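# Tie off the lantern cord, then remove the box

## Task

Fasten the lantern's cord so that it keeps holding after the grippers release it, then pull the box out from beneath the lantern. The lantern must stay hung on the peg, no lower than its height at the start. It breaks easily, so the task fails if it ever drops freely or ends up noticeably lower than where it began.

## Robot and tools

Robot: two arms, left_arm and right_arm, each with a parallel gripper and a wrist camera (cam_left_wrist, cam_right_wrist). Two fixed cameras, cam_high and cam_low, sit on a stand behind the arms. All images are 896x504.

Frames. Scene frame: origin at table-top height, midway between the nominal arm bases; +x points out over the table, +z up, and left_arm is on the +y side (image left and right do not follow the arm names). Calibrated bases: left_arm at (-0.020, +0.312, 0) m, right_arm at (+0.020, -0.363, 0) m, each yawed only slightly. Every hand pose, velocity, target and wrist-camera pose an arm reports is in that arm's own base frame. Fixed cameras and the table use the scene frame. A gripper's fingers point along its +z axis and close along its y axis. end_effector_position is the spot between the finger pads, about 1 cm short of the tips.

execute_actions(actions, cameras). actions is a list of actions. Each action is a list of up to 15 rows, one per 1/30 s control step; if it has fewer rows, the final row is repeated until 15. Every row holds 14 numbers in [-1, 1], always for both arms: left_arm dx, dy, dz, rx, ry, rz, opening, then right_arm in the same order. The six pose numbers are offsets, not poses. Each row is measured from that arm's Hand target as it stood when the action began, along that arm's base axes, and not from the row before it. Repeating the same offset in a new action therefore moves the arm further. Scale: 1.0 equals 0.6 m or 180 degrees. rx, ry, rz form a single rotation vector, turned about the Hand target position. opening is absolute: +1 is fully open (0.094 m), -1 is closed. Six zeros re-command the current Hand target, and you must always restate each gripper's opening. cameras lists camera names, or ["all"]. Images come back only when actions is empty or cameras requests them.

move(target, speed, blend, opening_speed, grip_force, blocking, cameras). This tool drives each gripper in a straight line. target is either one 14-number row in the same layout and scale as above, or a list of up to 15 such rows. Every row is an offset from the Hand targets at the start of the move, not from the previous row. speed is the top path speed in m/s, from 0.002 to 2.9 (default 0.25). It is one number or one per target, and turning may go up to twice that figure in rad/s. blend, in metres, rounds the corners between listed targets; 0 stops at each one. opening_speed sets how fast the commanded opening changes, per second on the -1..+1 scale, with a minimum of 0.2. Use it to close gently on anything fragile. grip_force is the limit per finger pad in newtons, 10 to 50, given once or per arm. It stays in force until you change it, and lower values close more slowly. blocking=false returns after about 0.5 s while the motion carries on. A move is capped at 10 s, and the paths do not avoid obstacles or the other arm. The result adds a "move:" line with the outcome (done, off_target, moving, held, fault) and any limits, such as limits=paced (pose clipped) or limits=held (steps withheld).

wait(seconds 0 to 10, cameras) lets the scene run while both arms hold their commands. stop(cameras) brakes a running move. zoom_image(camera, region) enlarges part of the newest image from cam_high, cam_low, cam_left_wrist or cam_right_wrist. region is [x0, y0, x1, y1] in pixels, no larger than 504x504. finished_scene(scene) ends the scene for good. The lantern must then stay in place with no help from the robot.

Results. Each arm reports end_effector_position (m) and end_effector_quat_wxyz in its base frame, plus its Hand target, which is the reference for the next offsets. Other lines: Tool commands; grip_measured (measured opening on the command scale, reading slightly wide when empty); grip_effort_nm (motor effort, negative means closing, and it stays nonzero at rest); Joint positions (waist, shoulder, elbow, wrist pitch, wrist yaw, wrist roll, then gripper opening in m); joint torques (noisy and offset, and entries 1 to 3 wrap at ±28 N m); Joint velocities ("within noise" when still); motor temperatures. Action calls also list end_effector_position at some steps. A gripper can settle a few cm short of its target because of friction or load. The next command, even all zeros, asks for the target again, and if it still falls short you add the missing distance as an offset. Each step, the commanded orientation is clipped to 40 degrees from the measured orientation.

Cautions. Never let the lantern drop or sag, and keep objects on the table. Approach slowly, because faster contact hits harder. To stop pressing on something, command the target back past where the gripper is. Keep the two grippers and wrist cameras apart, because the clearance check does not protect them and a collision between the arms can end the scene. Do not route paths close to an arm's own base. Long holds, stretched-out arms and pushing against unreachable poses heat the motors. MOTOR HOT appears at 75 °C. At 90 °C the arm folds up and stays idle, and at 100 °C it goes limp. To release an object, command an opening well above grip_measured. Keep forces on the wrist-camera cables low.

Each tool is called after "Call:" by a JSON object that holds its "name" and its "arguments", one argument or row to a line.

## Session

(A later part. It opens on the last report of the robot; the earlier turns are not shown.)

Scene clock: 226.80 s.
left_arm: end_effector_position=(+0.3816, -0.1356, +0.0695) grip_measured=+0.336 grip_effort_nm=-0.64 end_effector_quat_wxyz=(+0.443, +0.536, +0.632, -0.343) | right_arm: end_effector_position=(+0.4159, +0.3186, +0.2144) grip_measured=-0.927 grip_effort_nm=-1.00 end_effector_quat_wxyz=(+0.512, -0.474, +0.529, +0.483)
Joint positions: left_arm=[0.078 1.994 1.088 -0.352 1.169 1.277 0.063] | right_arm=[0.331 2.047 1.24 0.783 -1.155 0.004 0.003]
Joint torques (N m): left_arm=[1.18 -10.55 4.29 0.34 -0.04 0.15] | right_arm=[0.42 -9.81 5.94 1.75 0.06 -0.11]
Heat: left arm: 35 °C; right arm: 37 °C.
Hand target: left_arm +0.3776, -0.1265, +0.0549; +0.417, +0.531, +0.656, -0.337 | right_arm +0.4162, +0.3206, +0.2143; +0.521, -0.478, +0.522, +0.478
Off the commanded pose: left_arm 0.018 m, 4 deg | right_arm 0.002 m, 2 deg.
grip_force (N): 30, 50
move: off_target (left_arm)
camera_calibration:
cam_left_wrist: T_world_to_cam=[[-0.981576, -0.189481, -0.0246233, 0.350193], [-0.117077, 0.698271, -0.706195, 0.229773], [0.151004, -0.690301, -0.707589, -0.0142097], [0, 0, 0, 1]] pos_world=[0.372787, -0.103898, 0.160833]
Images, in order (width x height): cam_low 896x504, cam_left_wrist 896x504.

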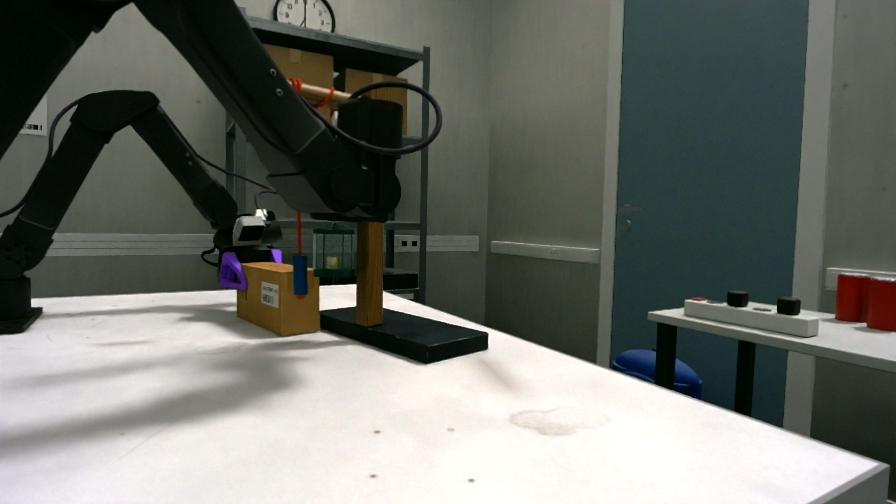

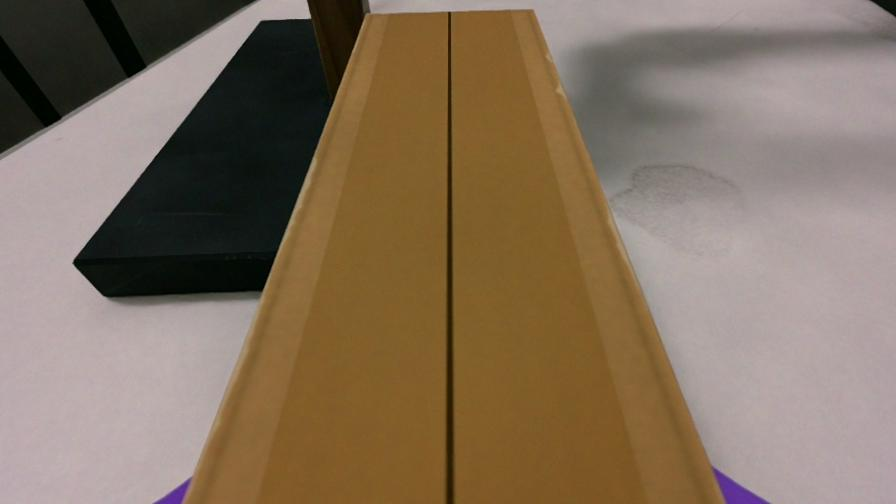

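Call:
{"name": "move", "arguments": {
  "target": [-0.03,0.13,0.0,0,0,0,0.05,0.0,0.0,0,0,0,0,-1],
  "cameras": ["cam_high","cam_low"],
  "speed": 0.12
}}

Call:
{"name": "zoom_image", "arguments": {
  "camera": "cam_low",
  "region": [230, 60, 430, 310]
}}

Scene clock: 229.43 s.
left_arm: end_effector_position=(+0.3632, -0.0519, +0.0702) grip_measured=+0.336 grip_effort_nm=-0.64 end_effector_quat_wxyz=(+0.437, +0.529, +0.647, -0.331) | right_arm: end_effector_position=(+0.4159, +0.3186, +0.2144) grip_measured=-0.927 grip_effort_nm=-1.00 end_effector_quat_wxyz=(+0.512, -0.474, +0.529, +0.483)
Joint positions: left_arm=[0.321 2.068 1.24 -0.934 1.154 1.817 0.063] | right_arm=[0.331 2.047 1.24 0.783 -1.155 0.004 0.003]
Joint torques (N m): left_arm=[0.39 -8.38 4.88 -0.13 0.11 0.19] | right_arm=[0.4 -9.81 5.94 1.75 0.07 -0.12]
Heat: left arm: 35 °C; right arm: 38 °C.
Hand target: left_arm +0.3597, -0.0485, +0.0550; +0.417, +0.531, +0.656, -0.337 | right_arm +0.4162, +0.3206, +0.2143; +0.521, -0.478, +0.522, +0.478
Off the commanded pose: left_arm 0.016 m, 3 deg | right_arm 0.002 m, 2 deg.
grip_force (N): 30, 50
move: off_target (left_arm)
Images, in order (width x height): cam_high 896x504, cam_low 896x504.

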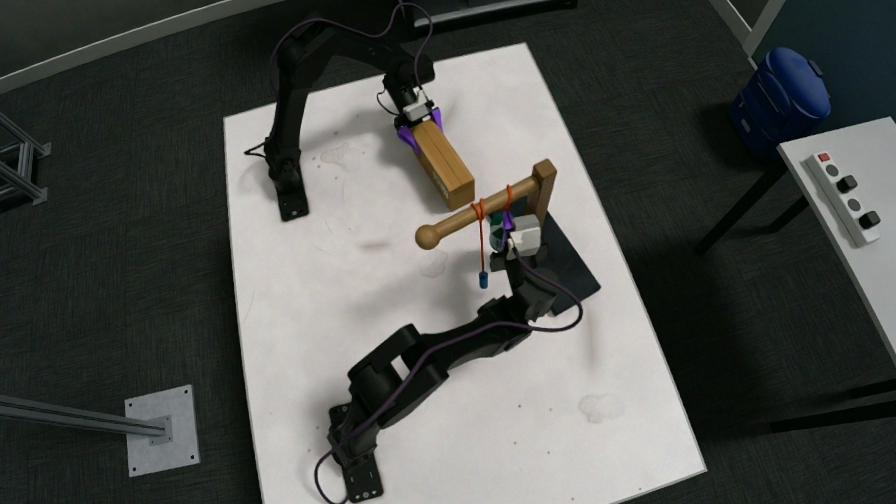

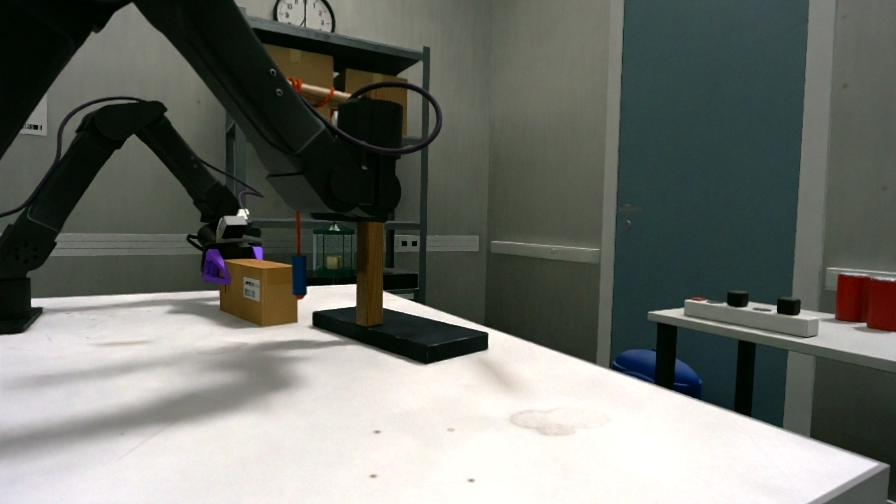

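Scaled by 2.016 from the camera's 896x504 image, which has a finer 1280x720 frame.

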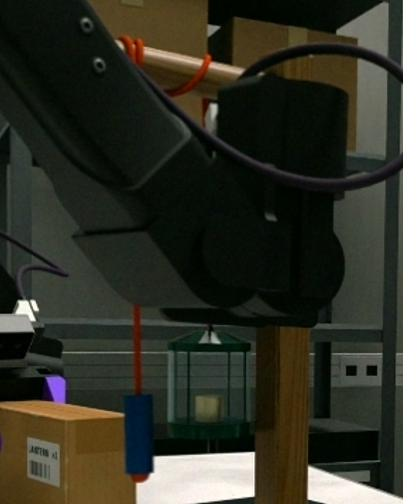

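Call:
{"name": "move", "arguments": {
  "target": [
    [0,0,0.02,0,0,0,1,0,0,0,0,0,0,-1],
    [-0.03,0.13,0.12,0,0,0,1,0,0,0,0,0,0,-1]
  ],
  "cameras": ["cam_high","cam_low"],
  "speed": [0.05,0.15],
  "opening_speed": 0.7
}}

Scene clock: 237.23 s.
left_arm: end_effector_position=(+0.3384, +0.0278, +0.1201) grip_measured=+0.999 grip_effort_nm=0.10 end_effector_quat_wxyz=(+0.400, +0.510, +0.689, -0.324) | right_arm: end_effector_position=(+0.4159, +0.3186, +0.2144) grip_measured=-0.927 grip_effort_nm=-1.00 end_effector_quat_wxyz=(+0.512, -0.474, +0.529, +0.483)
Joint positions: left_arm=[0.544 2.068 1.487 -1.487 1.007 2.097 0.094] | right_arm=[0.331 2.047 1.24 0.783 -1.155 0.004 0.003]
Joint torques (N m): left_arm=[-0.09 -12.48 6.08 -0.67 0.41 0.09] | right_arm=[0.42 -9.81 5.91 1.74 0.07 -0.1]
Heat: left arm: 34 °C; right arm: 38 °C.
Hand target: left_arm +0.3417, +0.0295, +0.1270; +0.417, +0.531, +0.656, -0.337 | right_arm +0.4162, +0.3206, +0.2143; +0.521, -0.478, +0.522, +0.478
Off the commanded pose: left_arm 0.008 m, 5 deg | right_arm 0.002 m, 2 deg.
joint sent to its limit (left arm) — joint 6 (wrist roll), upper limit. The joint targets are off in orientation, not in position.
grip_force (N): 30, 50
move: off_target (left_arm)
Images, in order (width x height): cam_high 896x504, cam_low 896x504.

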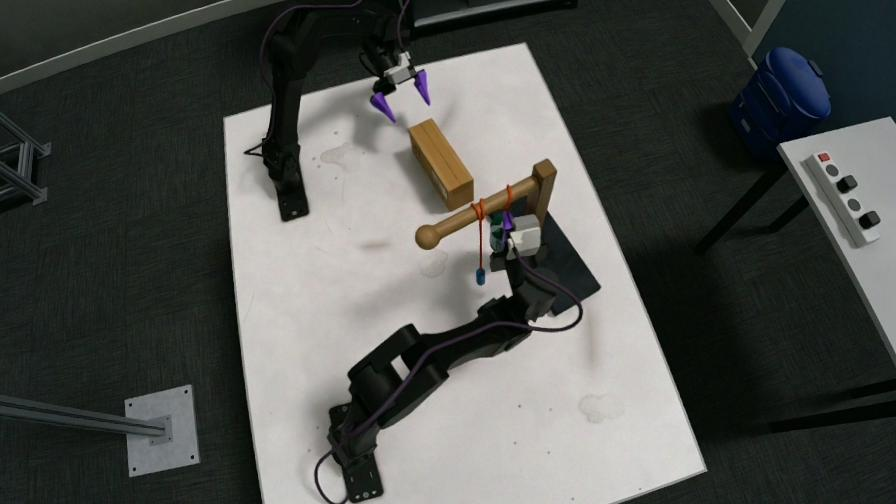

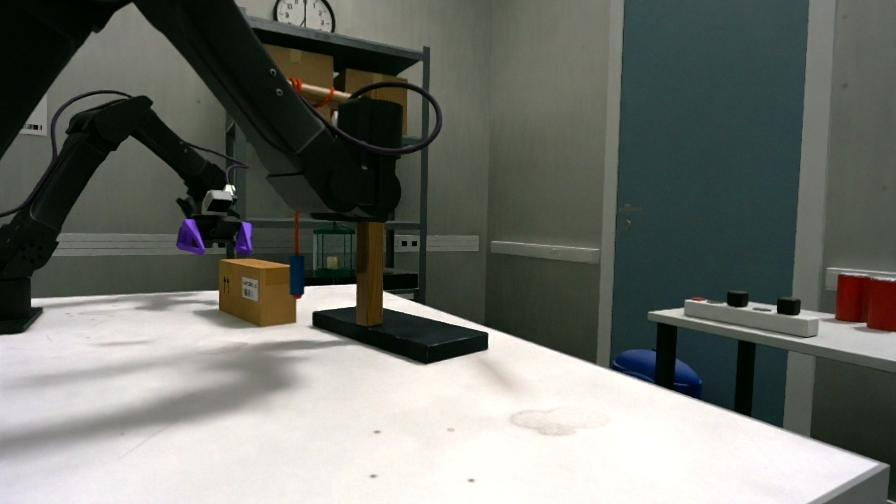

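Call:
{"name": "move", "arguments": {
  "target": [
    [-0.203,-0.216,0.12,-0.125,-0.067,0.18,1,0,0,0,0,0,0,-1],
    [-0.153,-0.6,-0.02,-0.125,-0.067,0.18,1,0,0,0,0,0,0,-1]
  ],
  "cameras": ["cam_high","cam_low","cam_left_wrist"],
  "blend": 0.04
}}

Scene clock: 243.50 s.
left_arm: end_effector_position=(+0.2475, -0.3253, +0.0944) grip_measured=+0.999 grip_effort_nm=0.09 end_effector_quat_wxyz=(+0.616, +0.293, +0.687, -0.250) | right_arm: end_effector_position=(+0.4159, +0.3186, +0.2144) grip_measured=-0.927 grip_effort_nm=-1.00 end_effector_quat_wxyz=(+0.512, -0.474, +0.529, +0.483)
Joint positions: left_arm=[-1.026 1.893 0.318 1.456 -0.236 -0.01 0.094] | right_arm=[0.331 2.047 1.24 0.783 -1.155 0.004 0.003]
Joint torques (N m): left_arm=[-0.51 -5.97 3.77 3.34 -0.15 0] | right_arm=[0.39 -9.81 5.96 1.75 0.06 -0.1]
Heat: left arm: 35 °C; right arm: 38 °C.
Hand target: left_arm +0.2500, -0.3305, +0.1151; +0.654, +0.270, +0.653, -0.271 | right_arm +0.4162, +0.3206, +0.2143; +0.521, -0.478, +0.522, +0.478
Off the commanded pose: left_arm 0.021 m, 7 deg | right_arm 0.002 m, 2 deg.
joint sent to its limit (left arm) — joint 4 (wrist pitch), upper limit. The joint targets still meet the commanded pose.
grip_force (N): 30, 50
move: off_target (left_arm); limits=paced
camera_calibration:
cam_left_wrist: T_world_to_cam=[[-0.714625, -0.699501, -0.00298981, -0.0508132], [-0.346112, 0.357303, -0.867491, 0.32514], [0.60788, -0.618896, -0.497443, -0.216898], [0, 0, 0, 1]] pos_world=[0.20807, -0.285955, 0.17401]
Images, in order (width x height): cam_high 896x504, cam_low 896x504, cam_left_wrist 896x504.

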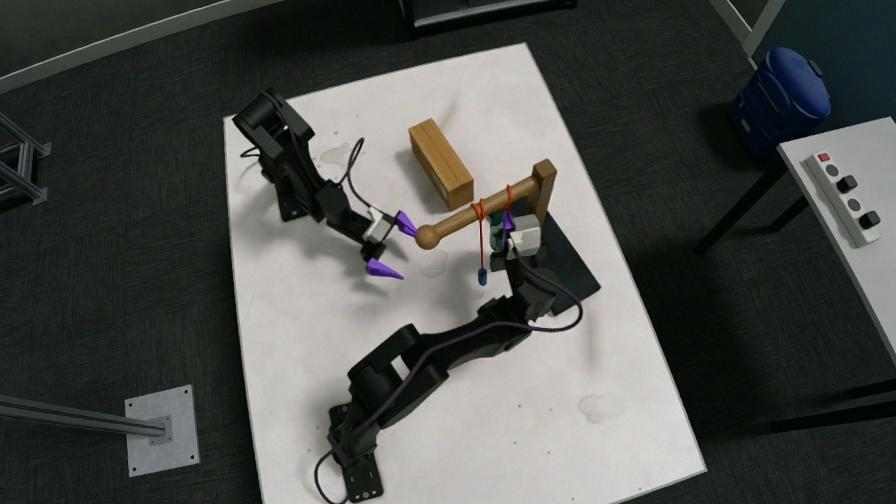

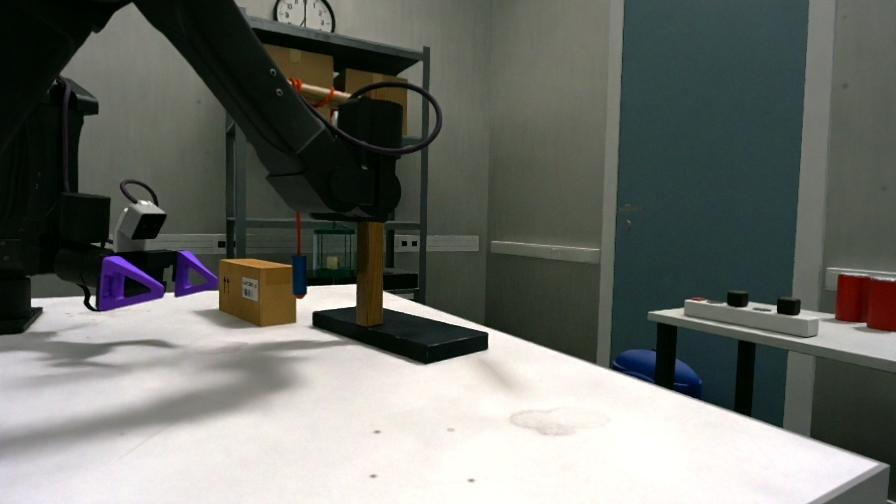

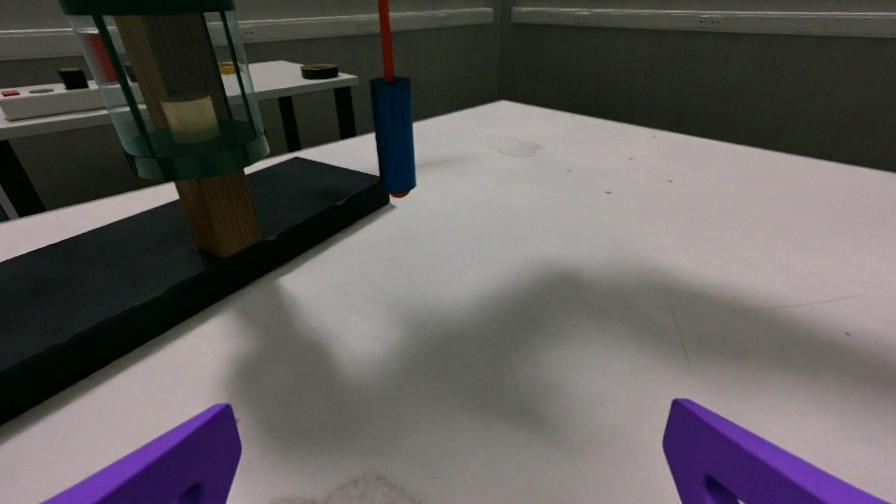

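Call:
{"name": "move", "arguments": {
  "target": [0.083,-0.04,0.03,0,0,0,0.0,0,0,0,0,0,0,-1],
  "cameras": ["cam_left_wrist"],
  "speed": 0.15
}}

Scene clock: 248.73 s.
left_arm: end_effector_position=(+0.2968, -0.3521, +0.1417) grip_measured=+0.001 grip_effort_nm=-0.06 end_effector_quat_wxyz=(+0.659, +0.263, +0.648, -0.277) | right_arm: end_effector_position=(+0.4159, +0.3186, +0.2144) grip_measured=-0.927 grip_effort_nm=-1.00 end_effector_quat_wxyz=(+0.512, -0.474, +0.529, +0.483)
Joint positions: left_arm=[-0.93 1.916 0.519 1.419 -0.146 -0.009 0.047] | right_arm=[0.331 2.047 1.24 0.783 -1.155 0.004 0.003]
Joint torques (N m): left_arm=[0.34 -7.15 4.64 2.08 0.02 0.06] | right_arm=[0.42 -9.8 5.94 1.75 0.06 -0.11]
Heat: left arm: 37 °C; right arm: 38 °C.
Hand target: left_arm +0.2998, -0.3545, +0.1331; +0.654, +0.270, +0.653, -0.271 | right_arm +0.4162, +0.3206, +0.2143; +0.521, -0.478, +0.522, +0.478
Off the commanded pose: left_arm 0.009 m, 1 deg | right_arm 0.002 m, 2 deg.
grip_force (N): 30, 50
move: done
camera_calibration:
cam_left_wrist: T_world_to_cam=[[-0.710806, -0.702884, 0.0266115, -0.0407198], [-0.279727, 0.247762, -0.92756, 0.343053], [0.645374, -0.666759, -0.372726, -0.285544], [0, 0, 0, 1]] pos_world=[0.2513, -0.304006, 0.212855]
Images, in order (width x height): cam_left_wrist 896x504.

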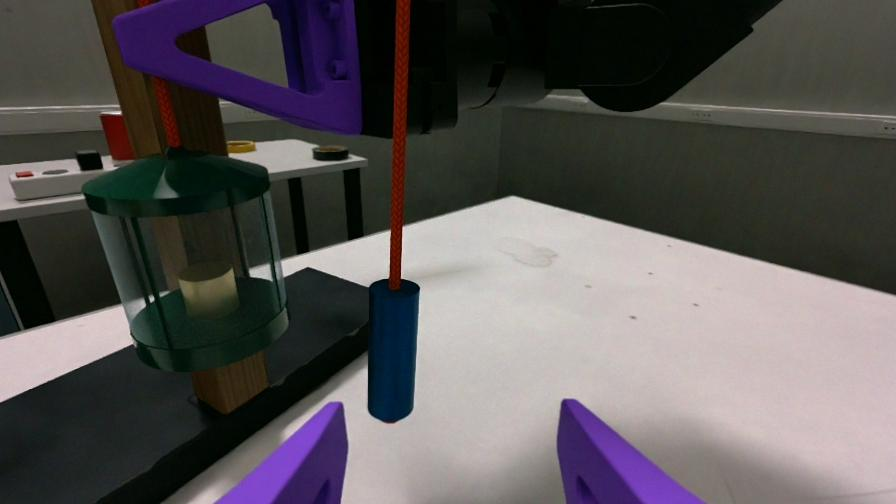

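Call:
{"name": "move", "arguments": {
  "target": [0.025,0.022,-0.025,0,0,0,-0.25,0,0,0,0,0,0,-1],
  "cameras": ["cam_left_wrist"],
  "speed": 0.08
}}

Scene clock: 252.43 s.
left_arm: end_effector_position=(+0.3125, -0.3404, +0.1174) grip_measured=-0.248 grip_effort_nm=-0.06 end_effector_quat_wxyz=(+0.647, +0.270, +0.660, -0.270) | right_arm: end_effector_position=(+0.4159, +0.3186, +0.2144) grip_measured=-0.927 grip_effort_nm=-1.00 end_effector_quat_wxyz=(+0.512, -0.474, +0.529, +0.483)
Joint positions: left_arm=[-0.86 1.99 0.519 1.453 -0.077 -0.009 0.035] | right_arm=[0.331 2.047 1.24 0.783 -1.155 0.004 0.003]
Joint torques (N m): left_arm=[0.36 -7.49 3.93 2.57 0.03 0.05] | right_arm=[0.38 -9.8 5.93 1.75 0.06 -0.1]
Heat: left arm: 38 °C; right arm: 38 °C.
Hand target: left_arm +0.3147, -0.3414, +0.1180; +0.653, +0.270, +0.653, -0.271 | right_arm +0.4162, +0.3206, +0.2143; +0.521, -0.478, +0.522, +0.478
Off the commanded pose: left_arm 0.003 m, 1 deg | right_arm 0.002 m, 2 deg.
grip_force (N): 30, 50
move: done
camera_calibration:
cam_left_wrist: T_world_to_cam=[[-0.710196, -0.703652, 0.0222581, -0.0206497], [-0.302914, 0.276885, -0.911909, 0.337285], [0.635504, -0.654377, -0.409788, -0.285421], [0, 0, 0, 1]] pos_world=[0.268889, -0.294692, 0.19107]
Images, in order (width x height): cam_left_wrist 896x504.

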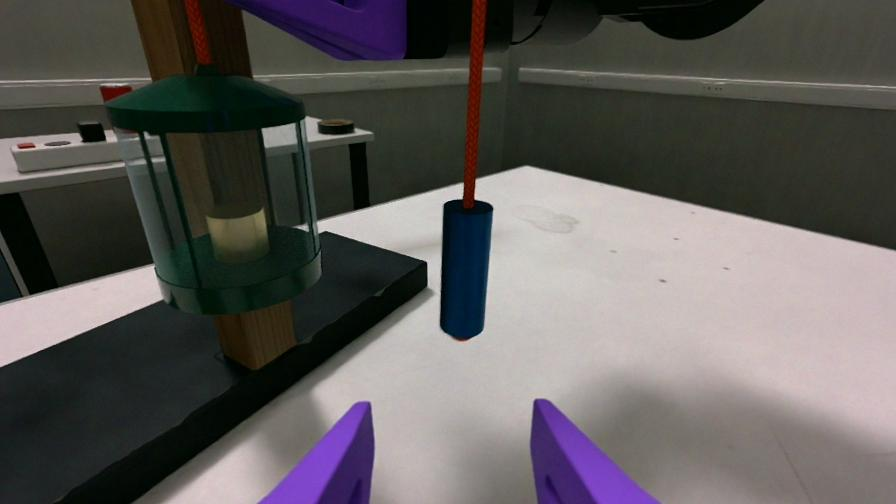

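Call:
{"name": "move", "arguments": {
  "target": [0.081,-0.1,0,0,0,0,-0.25,0,0,0,0,0,0,-1],
  "cameras": ["cam_left_wrist","cam_low","cam_high"],
  "speed": 0.06
}}

Scene clock: 255.93 s.
left_arm: end_effector_position=(+0.3611, -0.3970, +0.1313) grip_measured=-0.248 grip_effort_nm=-0.06 end_effector_quat_wxyz=(+0.662, +0.262, +0.645, -0.278) | right_arm: end_effector_position=(+0.4159, +0.3186, +0.2144) grip_measured=-0.927 grip_effort_nm=-1.00 end_effector_quat_wxyz=(+0.512, -0.474, +0.529, +0.483)
Joint positions: left_arm=[-0.86 2.131 0.843 1.319 -0.077 -0.009 0.035] | right_arm=[0.331 2.047 1.24 0.783 -1.155 0.004 0.003]
Joint torques (N m): left_arm=[-0.23 -9.35 5.52 2.02 -0.06 0.06] | right_arm=[0.39 -9.8 5.97 1.76 0.07 -0.11]
Heat: left arm: 39 °C; right arm: 38 °C.
Hand target: left_arm +0.3633, -0.4014, +0.1181; +0.654, +0.270, +0.653, -0.271 | right_arm +0.4162, +0.3206, +0.2143; +0.521, -0.478, +0.522, +0.478
Off the commanded pose: left_arm 0.014 m, 2 deg | right_arm 0.002 m, 2 deg.
grip_force (N): 30, 50
move: off_target (left_arm)
camera_calibration:
cam_left_wrist: T_world_to_cam=[[-0.711202, -0.702521, 0.0256195, -0.0259028], [-0.273395, 0.242832, -0.930746, 0.358702], [0.647647, -0.668953, -0.364768, -0.363713], [0, 0, 0, 1]] pos_world=[0.315203, -0.348608, 0.201853]
Images, in order (width x height): cam_high 896x504, cam_low 896x504, cam_left_wrist 896x504.

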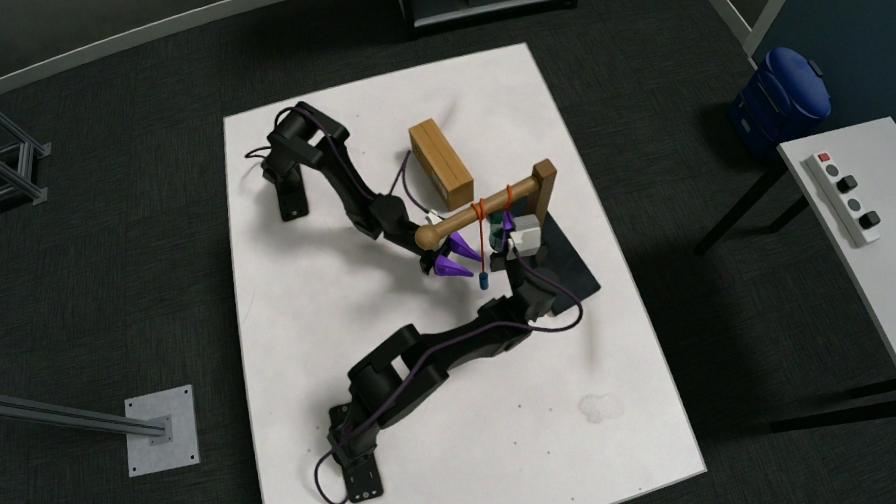

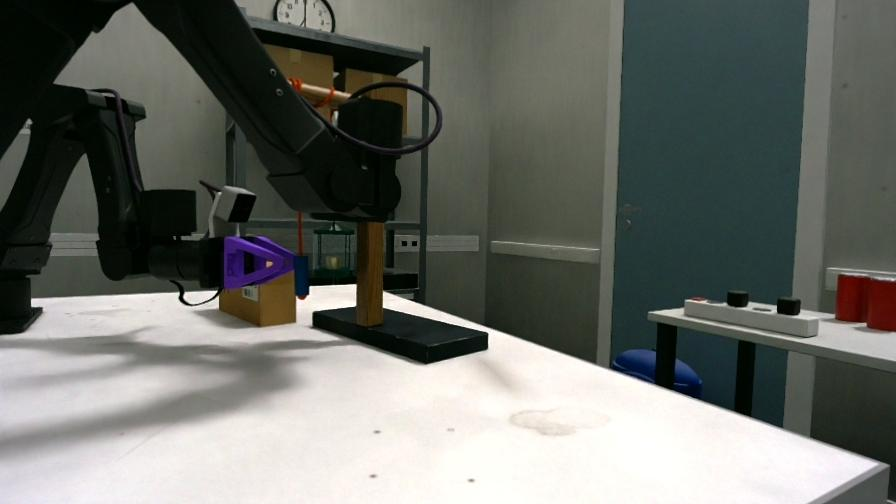

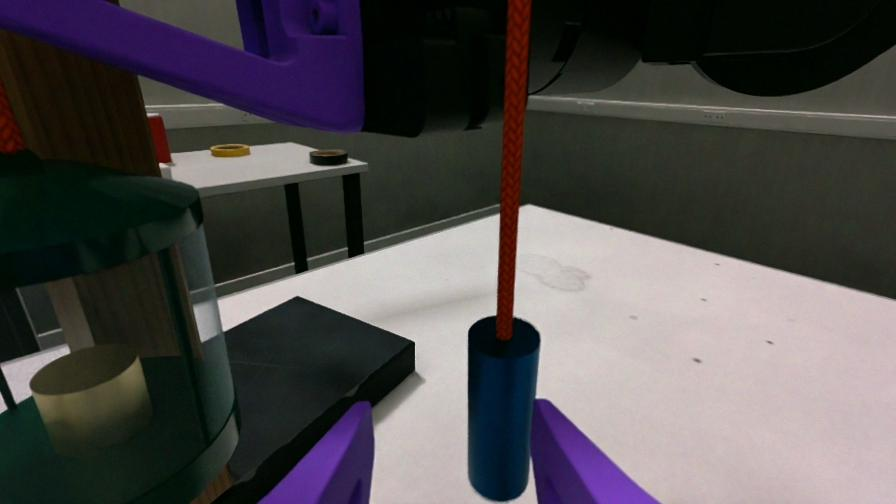

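Call:
{"name": "move", "arguments": {
  "target": [
    [-0.015,-0.019,-0.015,0,0,0,-0.25,0,0,0,0,0,0,-1],
    [0.012,-0.052,-0.015,0,0,0,-0.25,0,0,0,0,0,0,-1]
  ],
  "cameras": ["cam_left_wrist","cam_low"],
  "speed": 0.05
}}

Scene clock: 258.90 s.
left_arm: end_effector_position=(+0.3680, -0.4286, +0.1240) grip_measured=-0.249 grip_effort_nm=-0.05 end_effector_quat_wxyz=(+0.661, +0.264, +0.643, -0.281) | right_arm: end_effector_position=(+0.4159, +0.3186, +0.2144) grip_measured=-0.927 grip_effort_nm=-1.00 end_effector_quat_wxyz=(+0.512, -0.474, +0.529, +0.483)
Joint positions: left_arm=[-0.897 2.22 0.975 1.277 -0.105 -0.009 0.035] | right_arm=[0.331 2.047 1.24 0.783 -1.155 0.004 0.003]
Joint torques (N m): left_arm=[-0.28 -10.24 5.82 2.02 -0.15 0.07] | right_arm=[0.4 -9.83 5.94 1.75 0.07 -0.1]
Heat: left arm: 39 °C; right arm: 38 °C.
Hand target: left_arm +0.3706, -0.4325, +0.1091; +0.653, +0.270, +0.653, -0.271 | right_arm +0.4162, +0.3206, +0.2143; +0.521, -0.478, +0.522, +0.478
Off the commanded pose: left_arm 0.016 m, 2 deg | right_arm 0.002 m, 2 deg.
grip_force (N): 30, 50
move: off_target (left_arm)
camera_calibration:
cam_left_wrist: T_world_to_cam=[[-0.716835, -0.696732, 0.0266727, -0.0386297], [-0.271247, 0.243424, -0.93122, 0.360959], [0.642318, -0.674766, -0.363481, -0.392621], [0, 0, 0, 1]] pos_world=[0.322405, -0.379708, 0.194452]
Images, in order (width x height): cam_low 896x504, cam_left_wrist 896x504.

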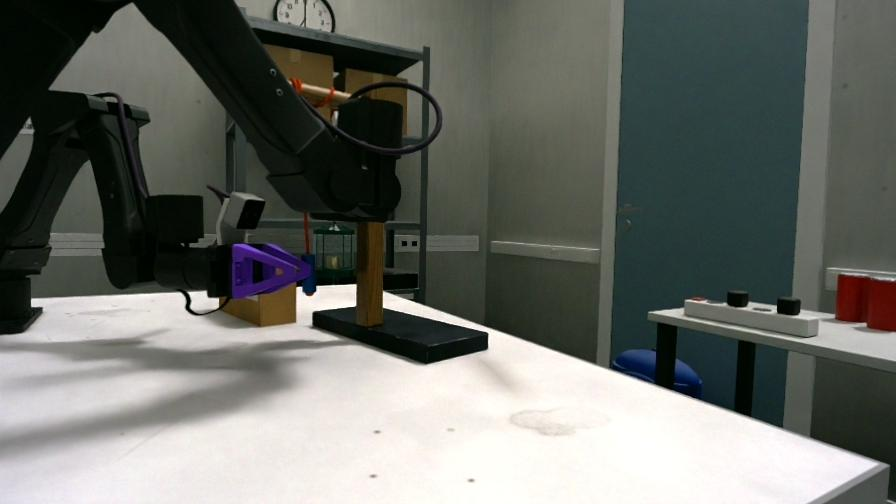

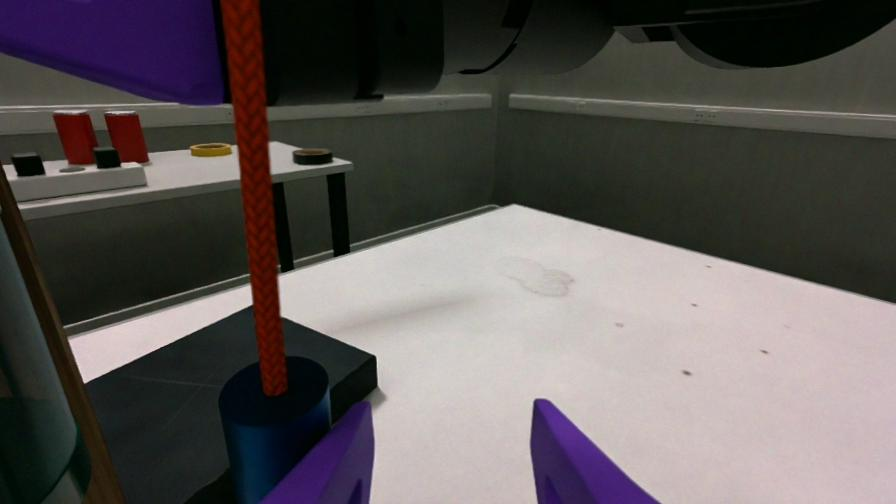

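Call:
{"name": "move", "arguments": {
  "target": [-0.085,0.085,0,0,0,0,0.3,0,0,0,0,0,0,-1],
  "cameras": [],
  "speed": 0.08
}}

Call:
{"name": "wait", "arguments": {
  "seconds": 3,
  "cameras": ["cam_left_wrist"]
}}

Call:
{"name": "wait", "arguments": {
  "seconds": 0.4,
  "cameras": ["cam_left_wrist","cam_low"]
}}

Scene clock: 262.63 s.
left_arm: end_effector_position=(+0.3220, -0.3825, +0.0929) grip_measured=+0.299 grip_effort_nm=0.10 end_effector_quat_wxyz=(+0.640, +0.276, +0.665, -0.268) | right_arm: end_effector_position=(+0.4159, +0.3186, +0.2144) grip_measured=-0.927 grip_effort_nm=-1.00 end_effector_quat_wxyz=(+0.512, -0.474, +0.529, +0.483)
Joint positions: left_arm=[-0.92 2.149 0.686 1.425 -0.13 -0.009 0.061] | right_arm=[0.331 2.047 1.24 0.783 -1.155 0.004 0.003]
Joint torques (N m): left_arm=[-0.53 -14.35 2.48 2.43 -0.16 0.06] | right_arm=[0.39 -9.81 5.93 1.75 0.06 -0.11]
Motor temperatures (°C): left_arm=[23 30 30 39 25 26 27] | right_arm=[27 37 33 38 24 25 24]
Heat: left arm: 39 °C; right arm: 38 °C.
Hand target: left_arm +0.3195, -0.3816, +0.1092; +0.654, +0.270, +0.653, -0.271 | right_arm +0.4162, +0.3206, +0.2143; +0.521, -0.478, +0.522, +0.478
Off the commanded pose: left_arm 0.016 m, 2 deg | right_arm 0.002 m, 2 deg.
grip_force (N): 30, 50
move: off_target (left_arm)
No camera images: "cameras" was empty.

Scene clock: 265.63 s.
left_arm: end_effector_position=(+0.3220, -0.3824, +0.0929) grip_measured=+0.299 grip_effort_nm=0.10 end_effector_quat_wxyz=(+0.640, +0.276, +0.665, -0.268) | right_arm: end_effector_position=(+0.4159, +0.3186, +0.2144) grip_measured=-0.927 grip_effort_nm=-1.00 end_effector_quat_wxyz=(+0.512, -0.474, +0.529, +0.483)
Joint positions: left_arm=[-0.92 2.149 0.686 1.425 -0.13 -0.009 0.061] | right_arm=[0.331 2.047 1.24 0.783 -1.155 0.004 0.003]
Joint torques (N m): left_arm=[-0.59 -14.34 2.48 2.45 -0.16 0.07] | right_arm=[0.39 -9.8 5.94 1.75 0.07 -0.1]
Heat: left arm: 40 °C; right arm: 38 °C.
Hand target: left_arm +0.3195, -0.3816, +0.1092; +0.654, +0.270, +0.653, -0.271 | right_arm +0.4162, +0.3206, +0.2143; +0.521, -0.478, +0.522, +0.478
Tool commands: left_gripper/opening=+0.3 right_gripper/opening=-1.0
Off the commanded pose: left_arm 0.016 m, 2 deg | right_arm 0.002 m, 2 deg.
grip_force (N): 30, 50
wait: 3.00 s; at rest by 0.17 s
camera_calibration:
cam_left_wrist: T_world_to_cam=[[-0.71427, -0.699627, 0.0184472, -0.0397213], [-0.311404, 0.294095, -0.903624, 0.338043], [0.626775, -0.651175, -0.42793, -0.323226], [0, 0, 0, 1]] pos_world=[0.279486, -0.337684, 0.167878]
Images, in order (width x height): cam_left_wrist 896x504.

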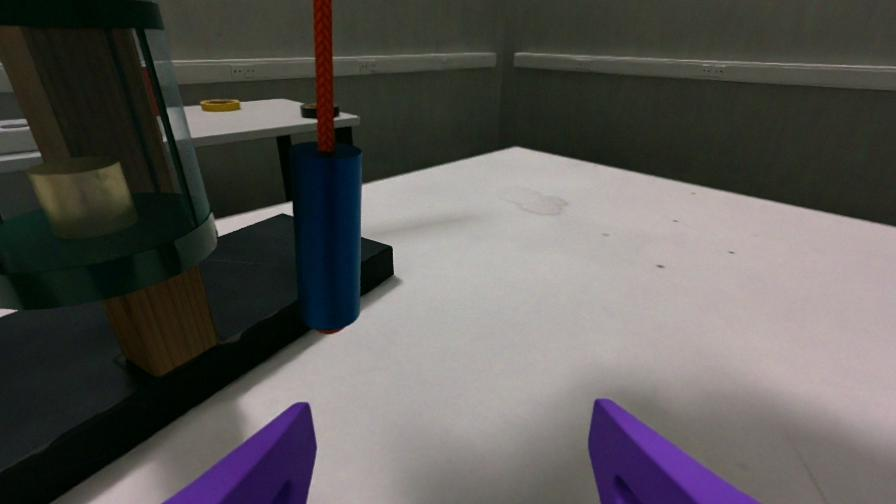

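Scene clock: 266.03 s.
left_arm: end_effector_position=(+0.3220, -0.3824, +0.0929) grip_measured=+0.299 grip_effort_nm=0.09 end_effector_quat_wxyz=(+0.640, +0.276, +0.665, -0.268) | right_arm: end_effector_position=(+0.4159, +0.3186, +0.2144) grip_measured=-0.927 grip_effort_nm=-1.00 end_effector_quat_wxyz=(+0.512, -0.474, +0.529, +0.483)
Joint positions: left_arm=[-0.92 2.149 0.686 1.425 -0.13 -0.009 0.061] | right_arm=[0.331 2.047 1.24 0.783 -1.155 0.004 0.003]
Joint torques (N m): left_arm=[-0.58 -14.35 2.52 2.43 -0.17 0.07] | right_arm=[0.38 -9.76 5.94 1.75 0.06 -0.12]
Heat: left arm: 40 °C; right arm: 38 °C.
Hand target: left_arm +0.3195, -0.3816, +0.1092; +0.654, +0.270, +0.653, -0.271 | right_arm +0.4162, +0.3206, +0.2143; +0.521, -0.478, +0.522, +0.478
Tool commands: left_gripper/opening=+0.3 right_gripper/opening=-1.0
Off the commanded pose: left_arm 0.016 m, 2 deg | right_arm 0.002 m, 2 deg.
grip_force (N): 30, 50
wait: 0.40 s; at rest by 0.17 s
camera_calibration:
cam_left_wrist: T_world_to_cam=[[-0.71427, -0.699627, 0.0184472, -0.0397213], [-0.311404, 0.294095, -0.903624, 0.338043], [0.626775, -0.651175, -0.42793, -0.323226], [0, 0, 0, 1]] pos_world=[0.279486, -0.337684, 0.167878]
Images, in order (width x height): cam_low 896x504, cam_left_wrist 896x504.

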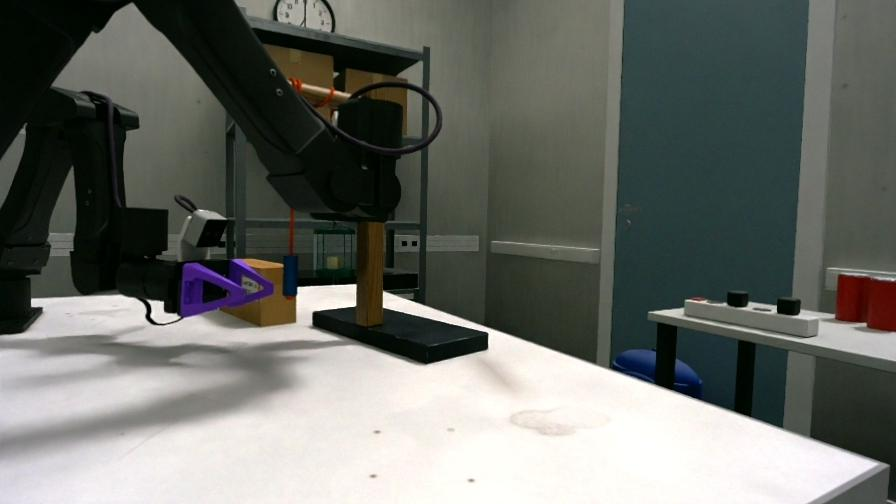

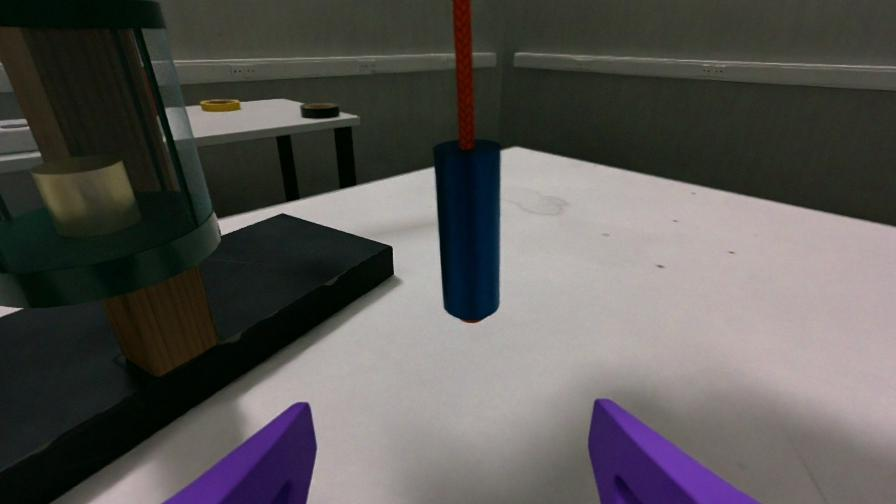

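Call:
{"name": "wait", "arguments": {
  "seconds": 6,
  "cameras": ["all"]
}}

Scene clock: 277.23 s.
left_arm: end_effector_position=(+0.3220, -0.3824, +0.0929) grip_measured=+0.299 grip_effort_nm=0.09 end_effector_quat_wxyz=(+0.640, +0.276, +0.665, -0.268) | right_arm: end_effector_position=(+0.4159, +0.3186, +0.2144) grip_measured=-0.927 grip_effort_nm=-1.00 end_effector_quat_wxyz=(+0.512, -0.474, +0.529, +0.483)
Joint positions: left_arm=[-0.92 2.149 0.686 1.425 -0.13 -0.009 0.061] | right_arm=[0.331 2.047 1.24 0.783 -1.155 0.004 0.003]
Joint torques (N m): left_arm=[-0.51 -14.35 2.48 2.44 -0.16 0.05] | right_arm=[0.38 -9.78 5.97 1.75 0.07 -0.11]
Heat: left arm: 43 °C; right arm: 39 °C.
Hand target: left_arm +0.3195, -0.3816, +0.1092; +0.654, +0.270, +0.653, -0.271 | right_arm +0.4162, +0.3206, +0.2143; +0.521, -0.478, +0.522, +0.478
Tool commands: left_gripper/opening=+0.3 right_gripper/opening=-1.0
Off the commanded pose: left_arm 0.016 m, 2 deg | right_arm 0.002 m, 2 deg.
grip_force (N): 30, 50
wait: 6.00 s; at rest from the start
camera_calibration:
cam_left_wrist: T_world_to_cam=[[-0.71427, -0.699627, 0.0184472, -0.0397213], [-0.311404, 0.294095, -0.903624, 0.338043], [0.626775, -0.651175, -0.42793, -0.323226], [0, 0, 0, 1]] pos_world=[0.279486, -0.337684, 0.167878]
cam_right_wrist: T_world_to_cam=[[0.997411, -0.0711036, -0.0107182, -0.388652], [-0.039813, -0.421947, -0.905746, 0.385305], [0.0598792, 0.903828, -0.423686, -0.131944], [0, 0, 0, 1]] pos_world=[0.410887, 0.254198, 0.28892]

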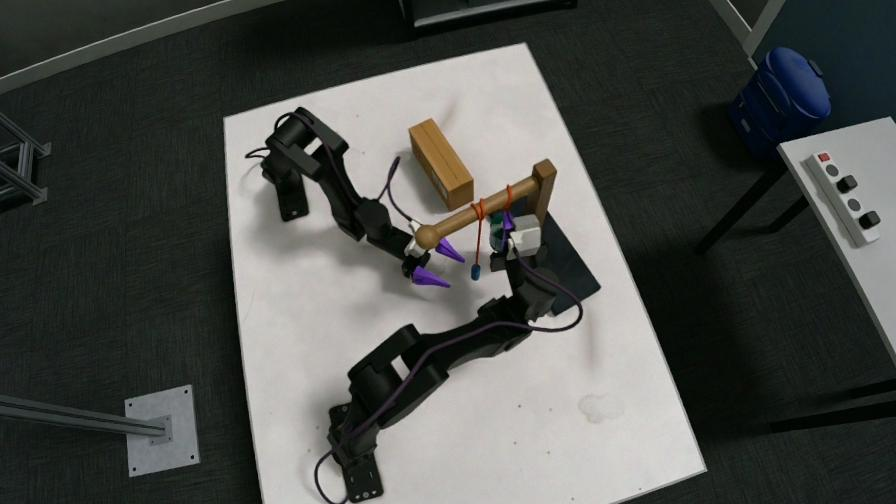

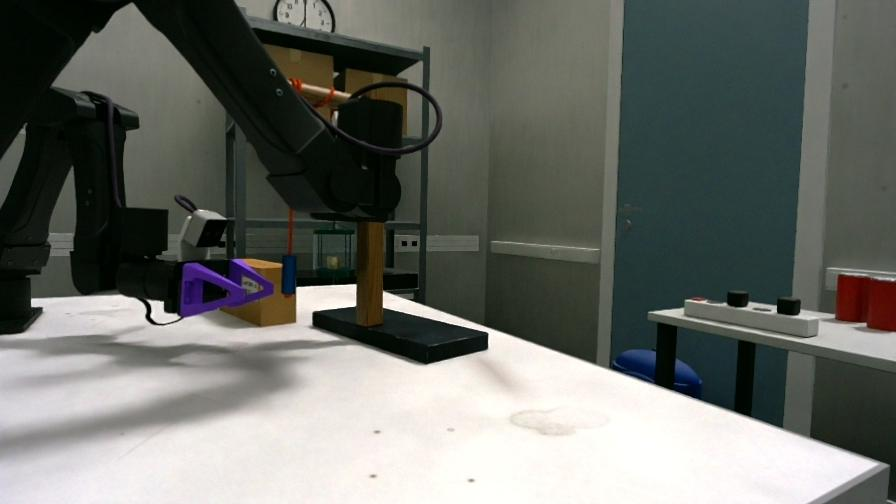

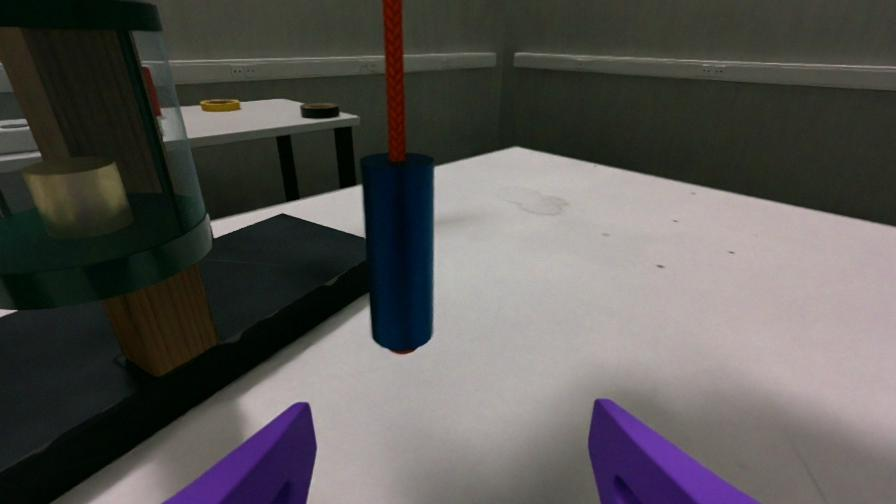

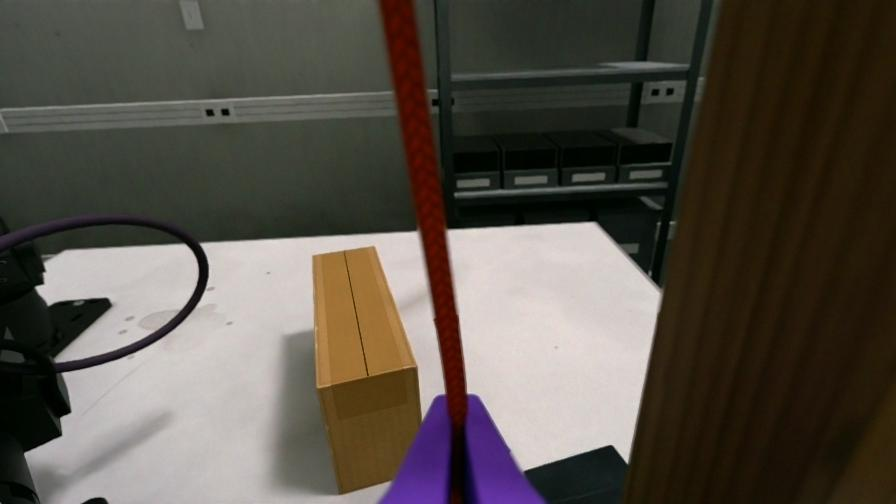

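Call:
{"name": "move", "arguments": {
  "target": [0.015,0.014,0.028,0,0,0,-0.3,0,0,0,0,0,0,-1],
  "speed": 0.04,
  "cameras": ["cam_left_wrist"]
}}

Scene clock: 281.00 s.
left_arm: end_effector_position=(+0.3289, -0.3763, +0.1195) grip_measured=-0.299 grip_effort_nm=-0.06 end_effector_quat_wxyz=(+0.651, +0.268, +0.655, -0.273) | right_arm: end_effector_position=(+0.4159, +0.3186, +0.2144) grip_measured=-0.927 grip_effort_nm=-1.00 end_effector_quat_wxyz=(+0.512, -0.474, +0.529, +0.483)
Joint positions: left_arm=[-0.894 2.071 0.681 1.387 -0.109 -0.009 0.033] | right_arm=[0.331 2.047 1.24 0.783 -1.155 0.004 0.003]
Joint torques (N m): left_arm=[0.38 -13.89 2.82 2.07 0.01 0.05] | right_arm=[0.4 -9.78 5.94 1.75 0.07 -0.11]
Heat: left arm: 43 °C; right arm: 39 °C.
Hand target: left_arm +0.3285, -0.3732, +0.1259; +0.654, +0.270, +0.653, -0.271 | right_arm +0.4162, +0.3206, +0.2143; +0.521, -0.478, +0.522, +0.478
Off the commanded pose: left_arm 0.007 m, 0 deg | right_arm 0.002 m, 2 deg.
grip_force (N): 30, 50
move: done
camera_calibration:
cam_left_wrist: T_world_to_cam=[[-0.711186, -0.702631, 0.0228971, -0.0336564], [-0.292985, 0.26663, -0.918187, 0.347732], [0.639042, -0.65971, -0.395484, -0.323374], [0, 0, 0, 1]] pos_world=[0.284594, -0.329697, 0.192164]
Images, in order (width x height): cam_left_wrist 896x504.

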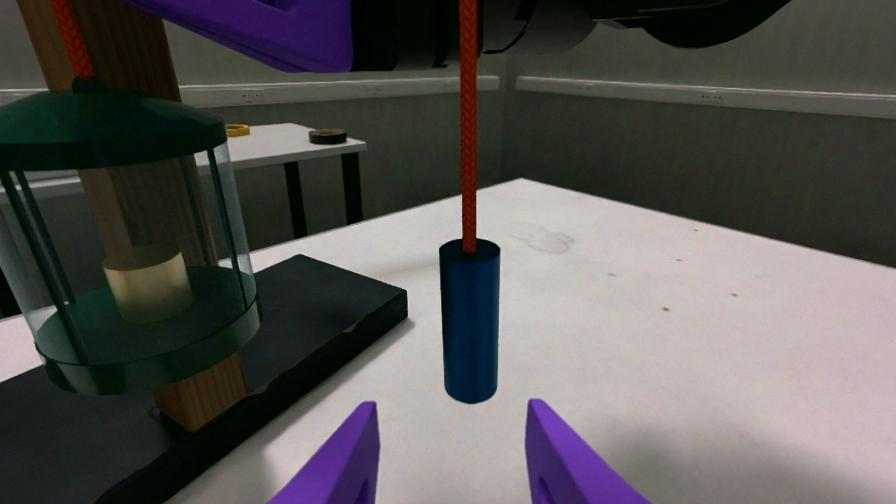

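Call:
{"name": "move", "arguments": {
  "target": [0.047,-0.061,-0.001,0,0,0,-0.3,0,0,0,0,0,0,-1],
  "speed": 0.04,
  "cameras": ["cam_left_wrist","cam_low"]
}}

Scene clock: 284.97 s.
left_arm: end_effector_position=(+0.3530, -0.4063, +0.1384) grip_measured=-0.299 grip_effort_nm=-0.06 end_effector_quat_wxyz=(+0.662, +0.262, +0.645, -0.278) | right_arm: end_effector_position=(+0.4159, +0.3186, +0.2144) grip_measured=-0.927 grip_effort_nm=-1.00 end_effector_quat_wxyz=(+0.512, -0.474, +0.529, +0.483)
Joint positions: left_arm=[-0.894 2.11 0.853 1.287 -0.109 -0.009 0.033] | right_arm=[0.331 2.047 1.24 0.783 -1.155 0.004 0.003]
Joint torques (N m): left_arm=[0.16 -9.4 5.7 2.06 -0.02 0.05] | right_arm=[0.39 -9.81 5.97 1.75 0.06 -0.11]
Heat: left arm: 43 °C; right arm: 39 °C.
Hand target: left_arm +0.3567, -0.4098, +0.1251; +0.653, +0.270, +0.653, -0.271 | right_arm +0.4162, +0.3206, +0.2143; +0.521, -0.478, +0.522, +0.478
Off the commanded pose: left_arm 0.014 m, 2 deg | right_arm 0.002 m, 2 deg.
grip_force (N): 30, 50
move: off_target (left_arm)
camera_calibration:
cam_left_wrist: T_world_to_cam=[[-0.711691, -0.702, 0.0262954, -0.0380424], [-0.273746, 0.242664, -0.930687, 0.365392], [0.646961, -0.66956, -0.364871, -0.362082], [0, 0, 0, 1]] pos_world=[0.307203, -0.357808, 0.208953]
Images, in order (width x height): cam_low 896x504, cam_left_wrist 896x504.

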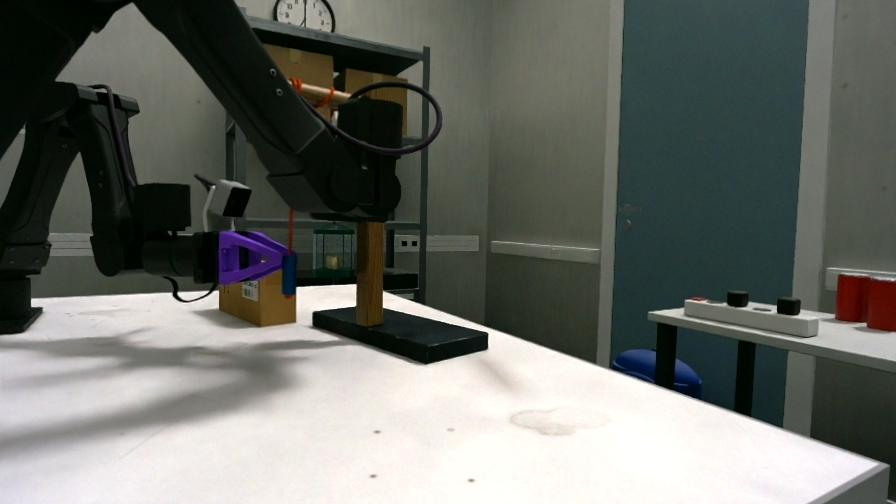

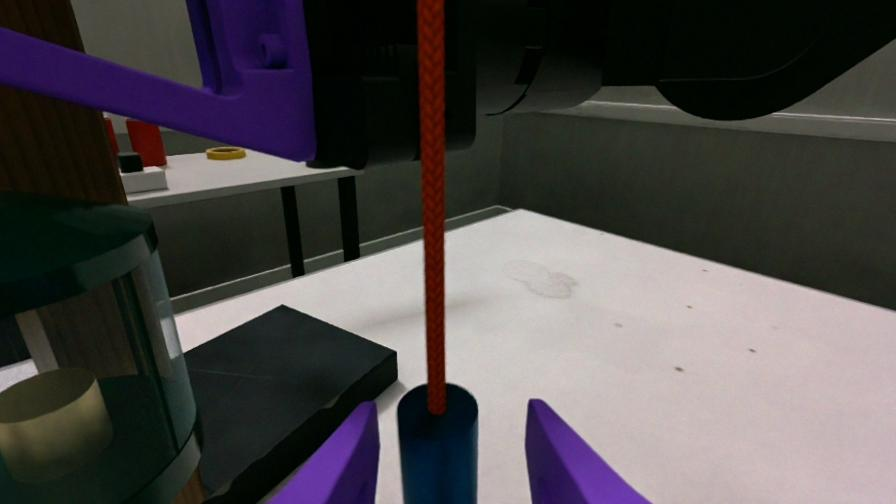

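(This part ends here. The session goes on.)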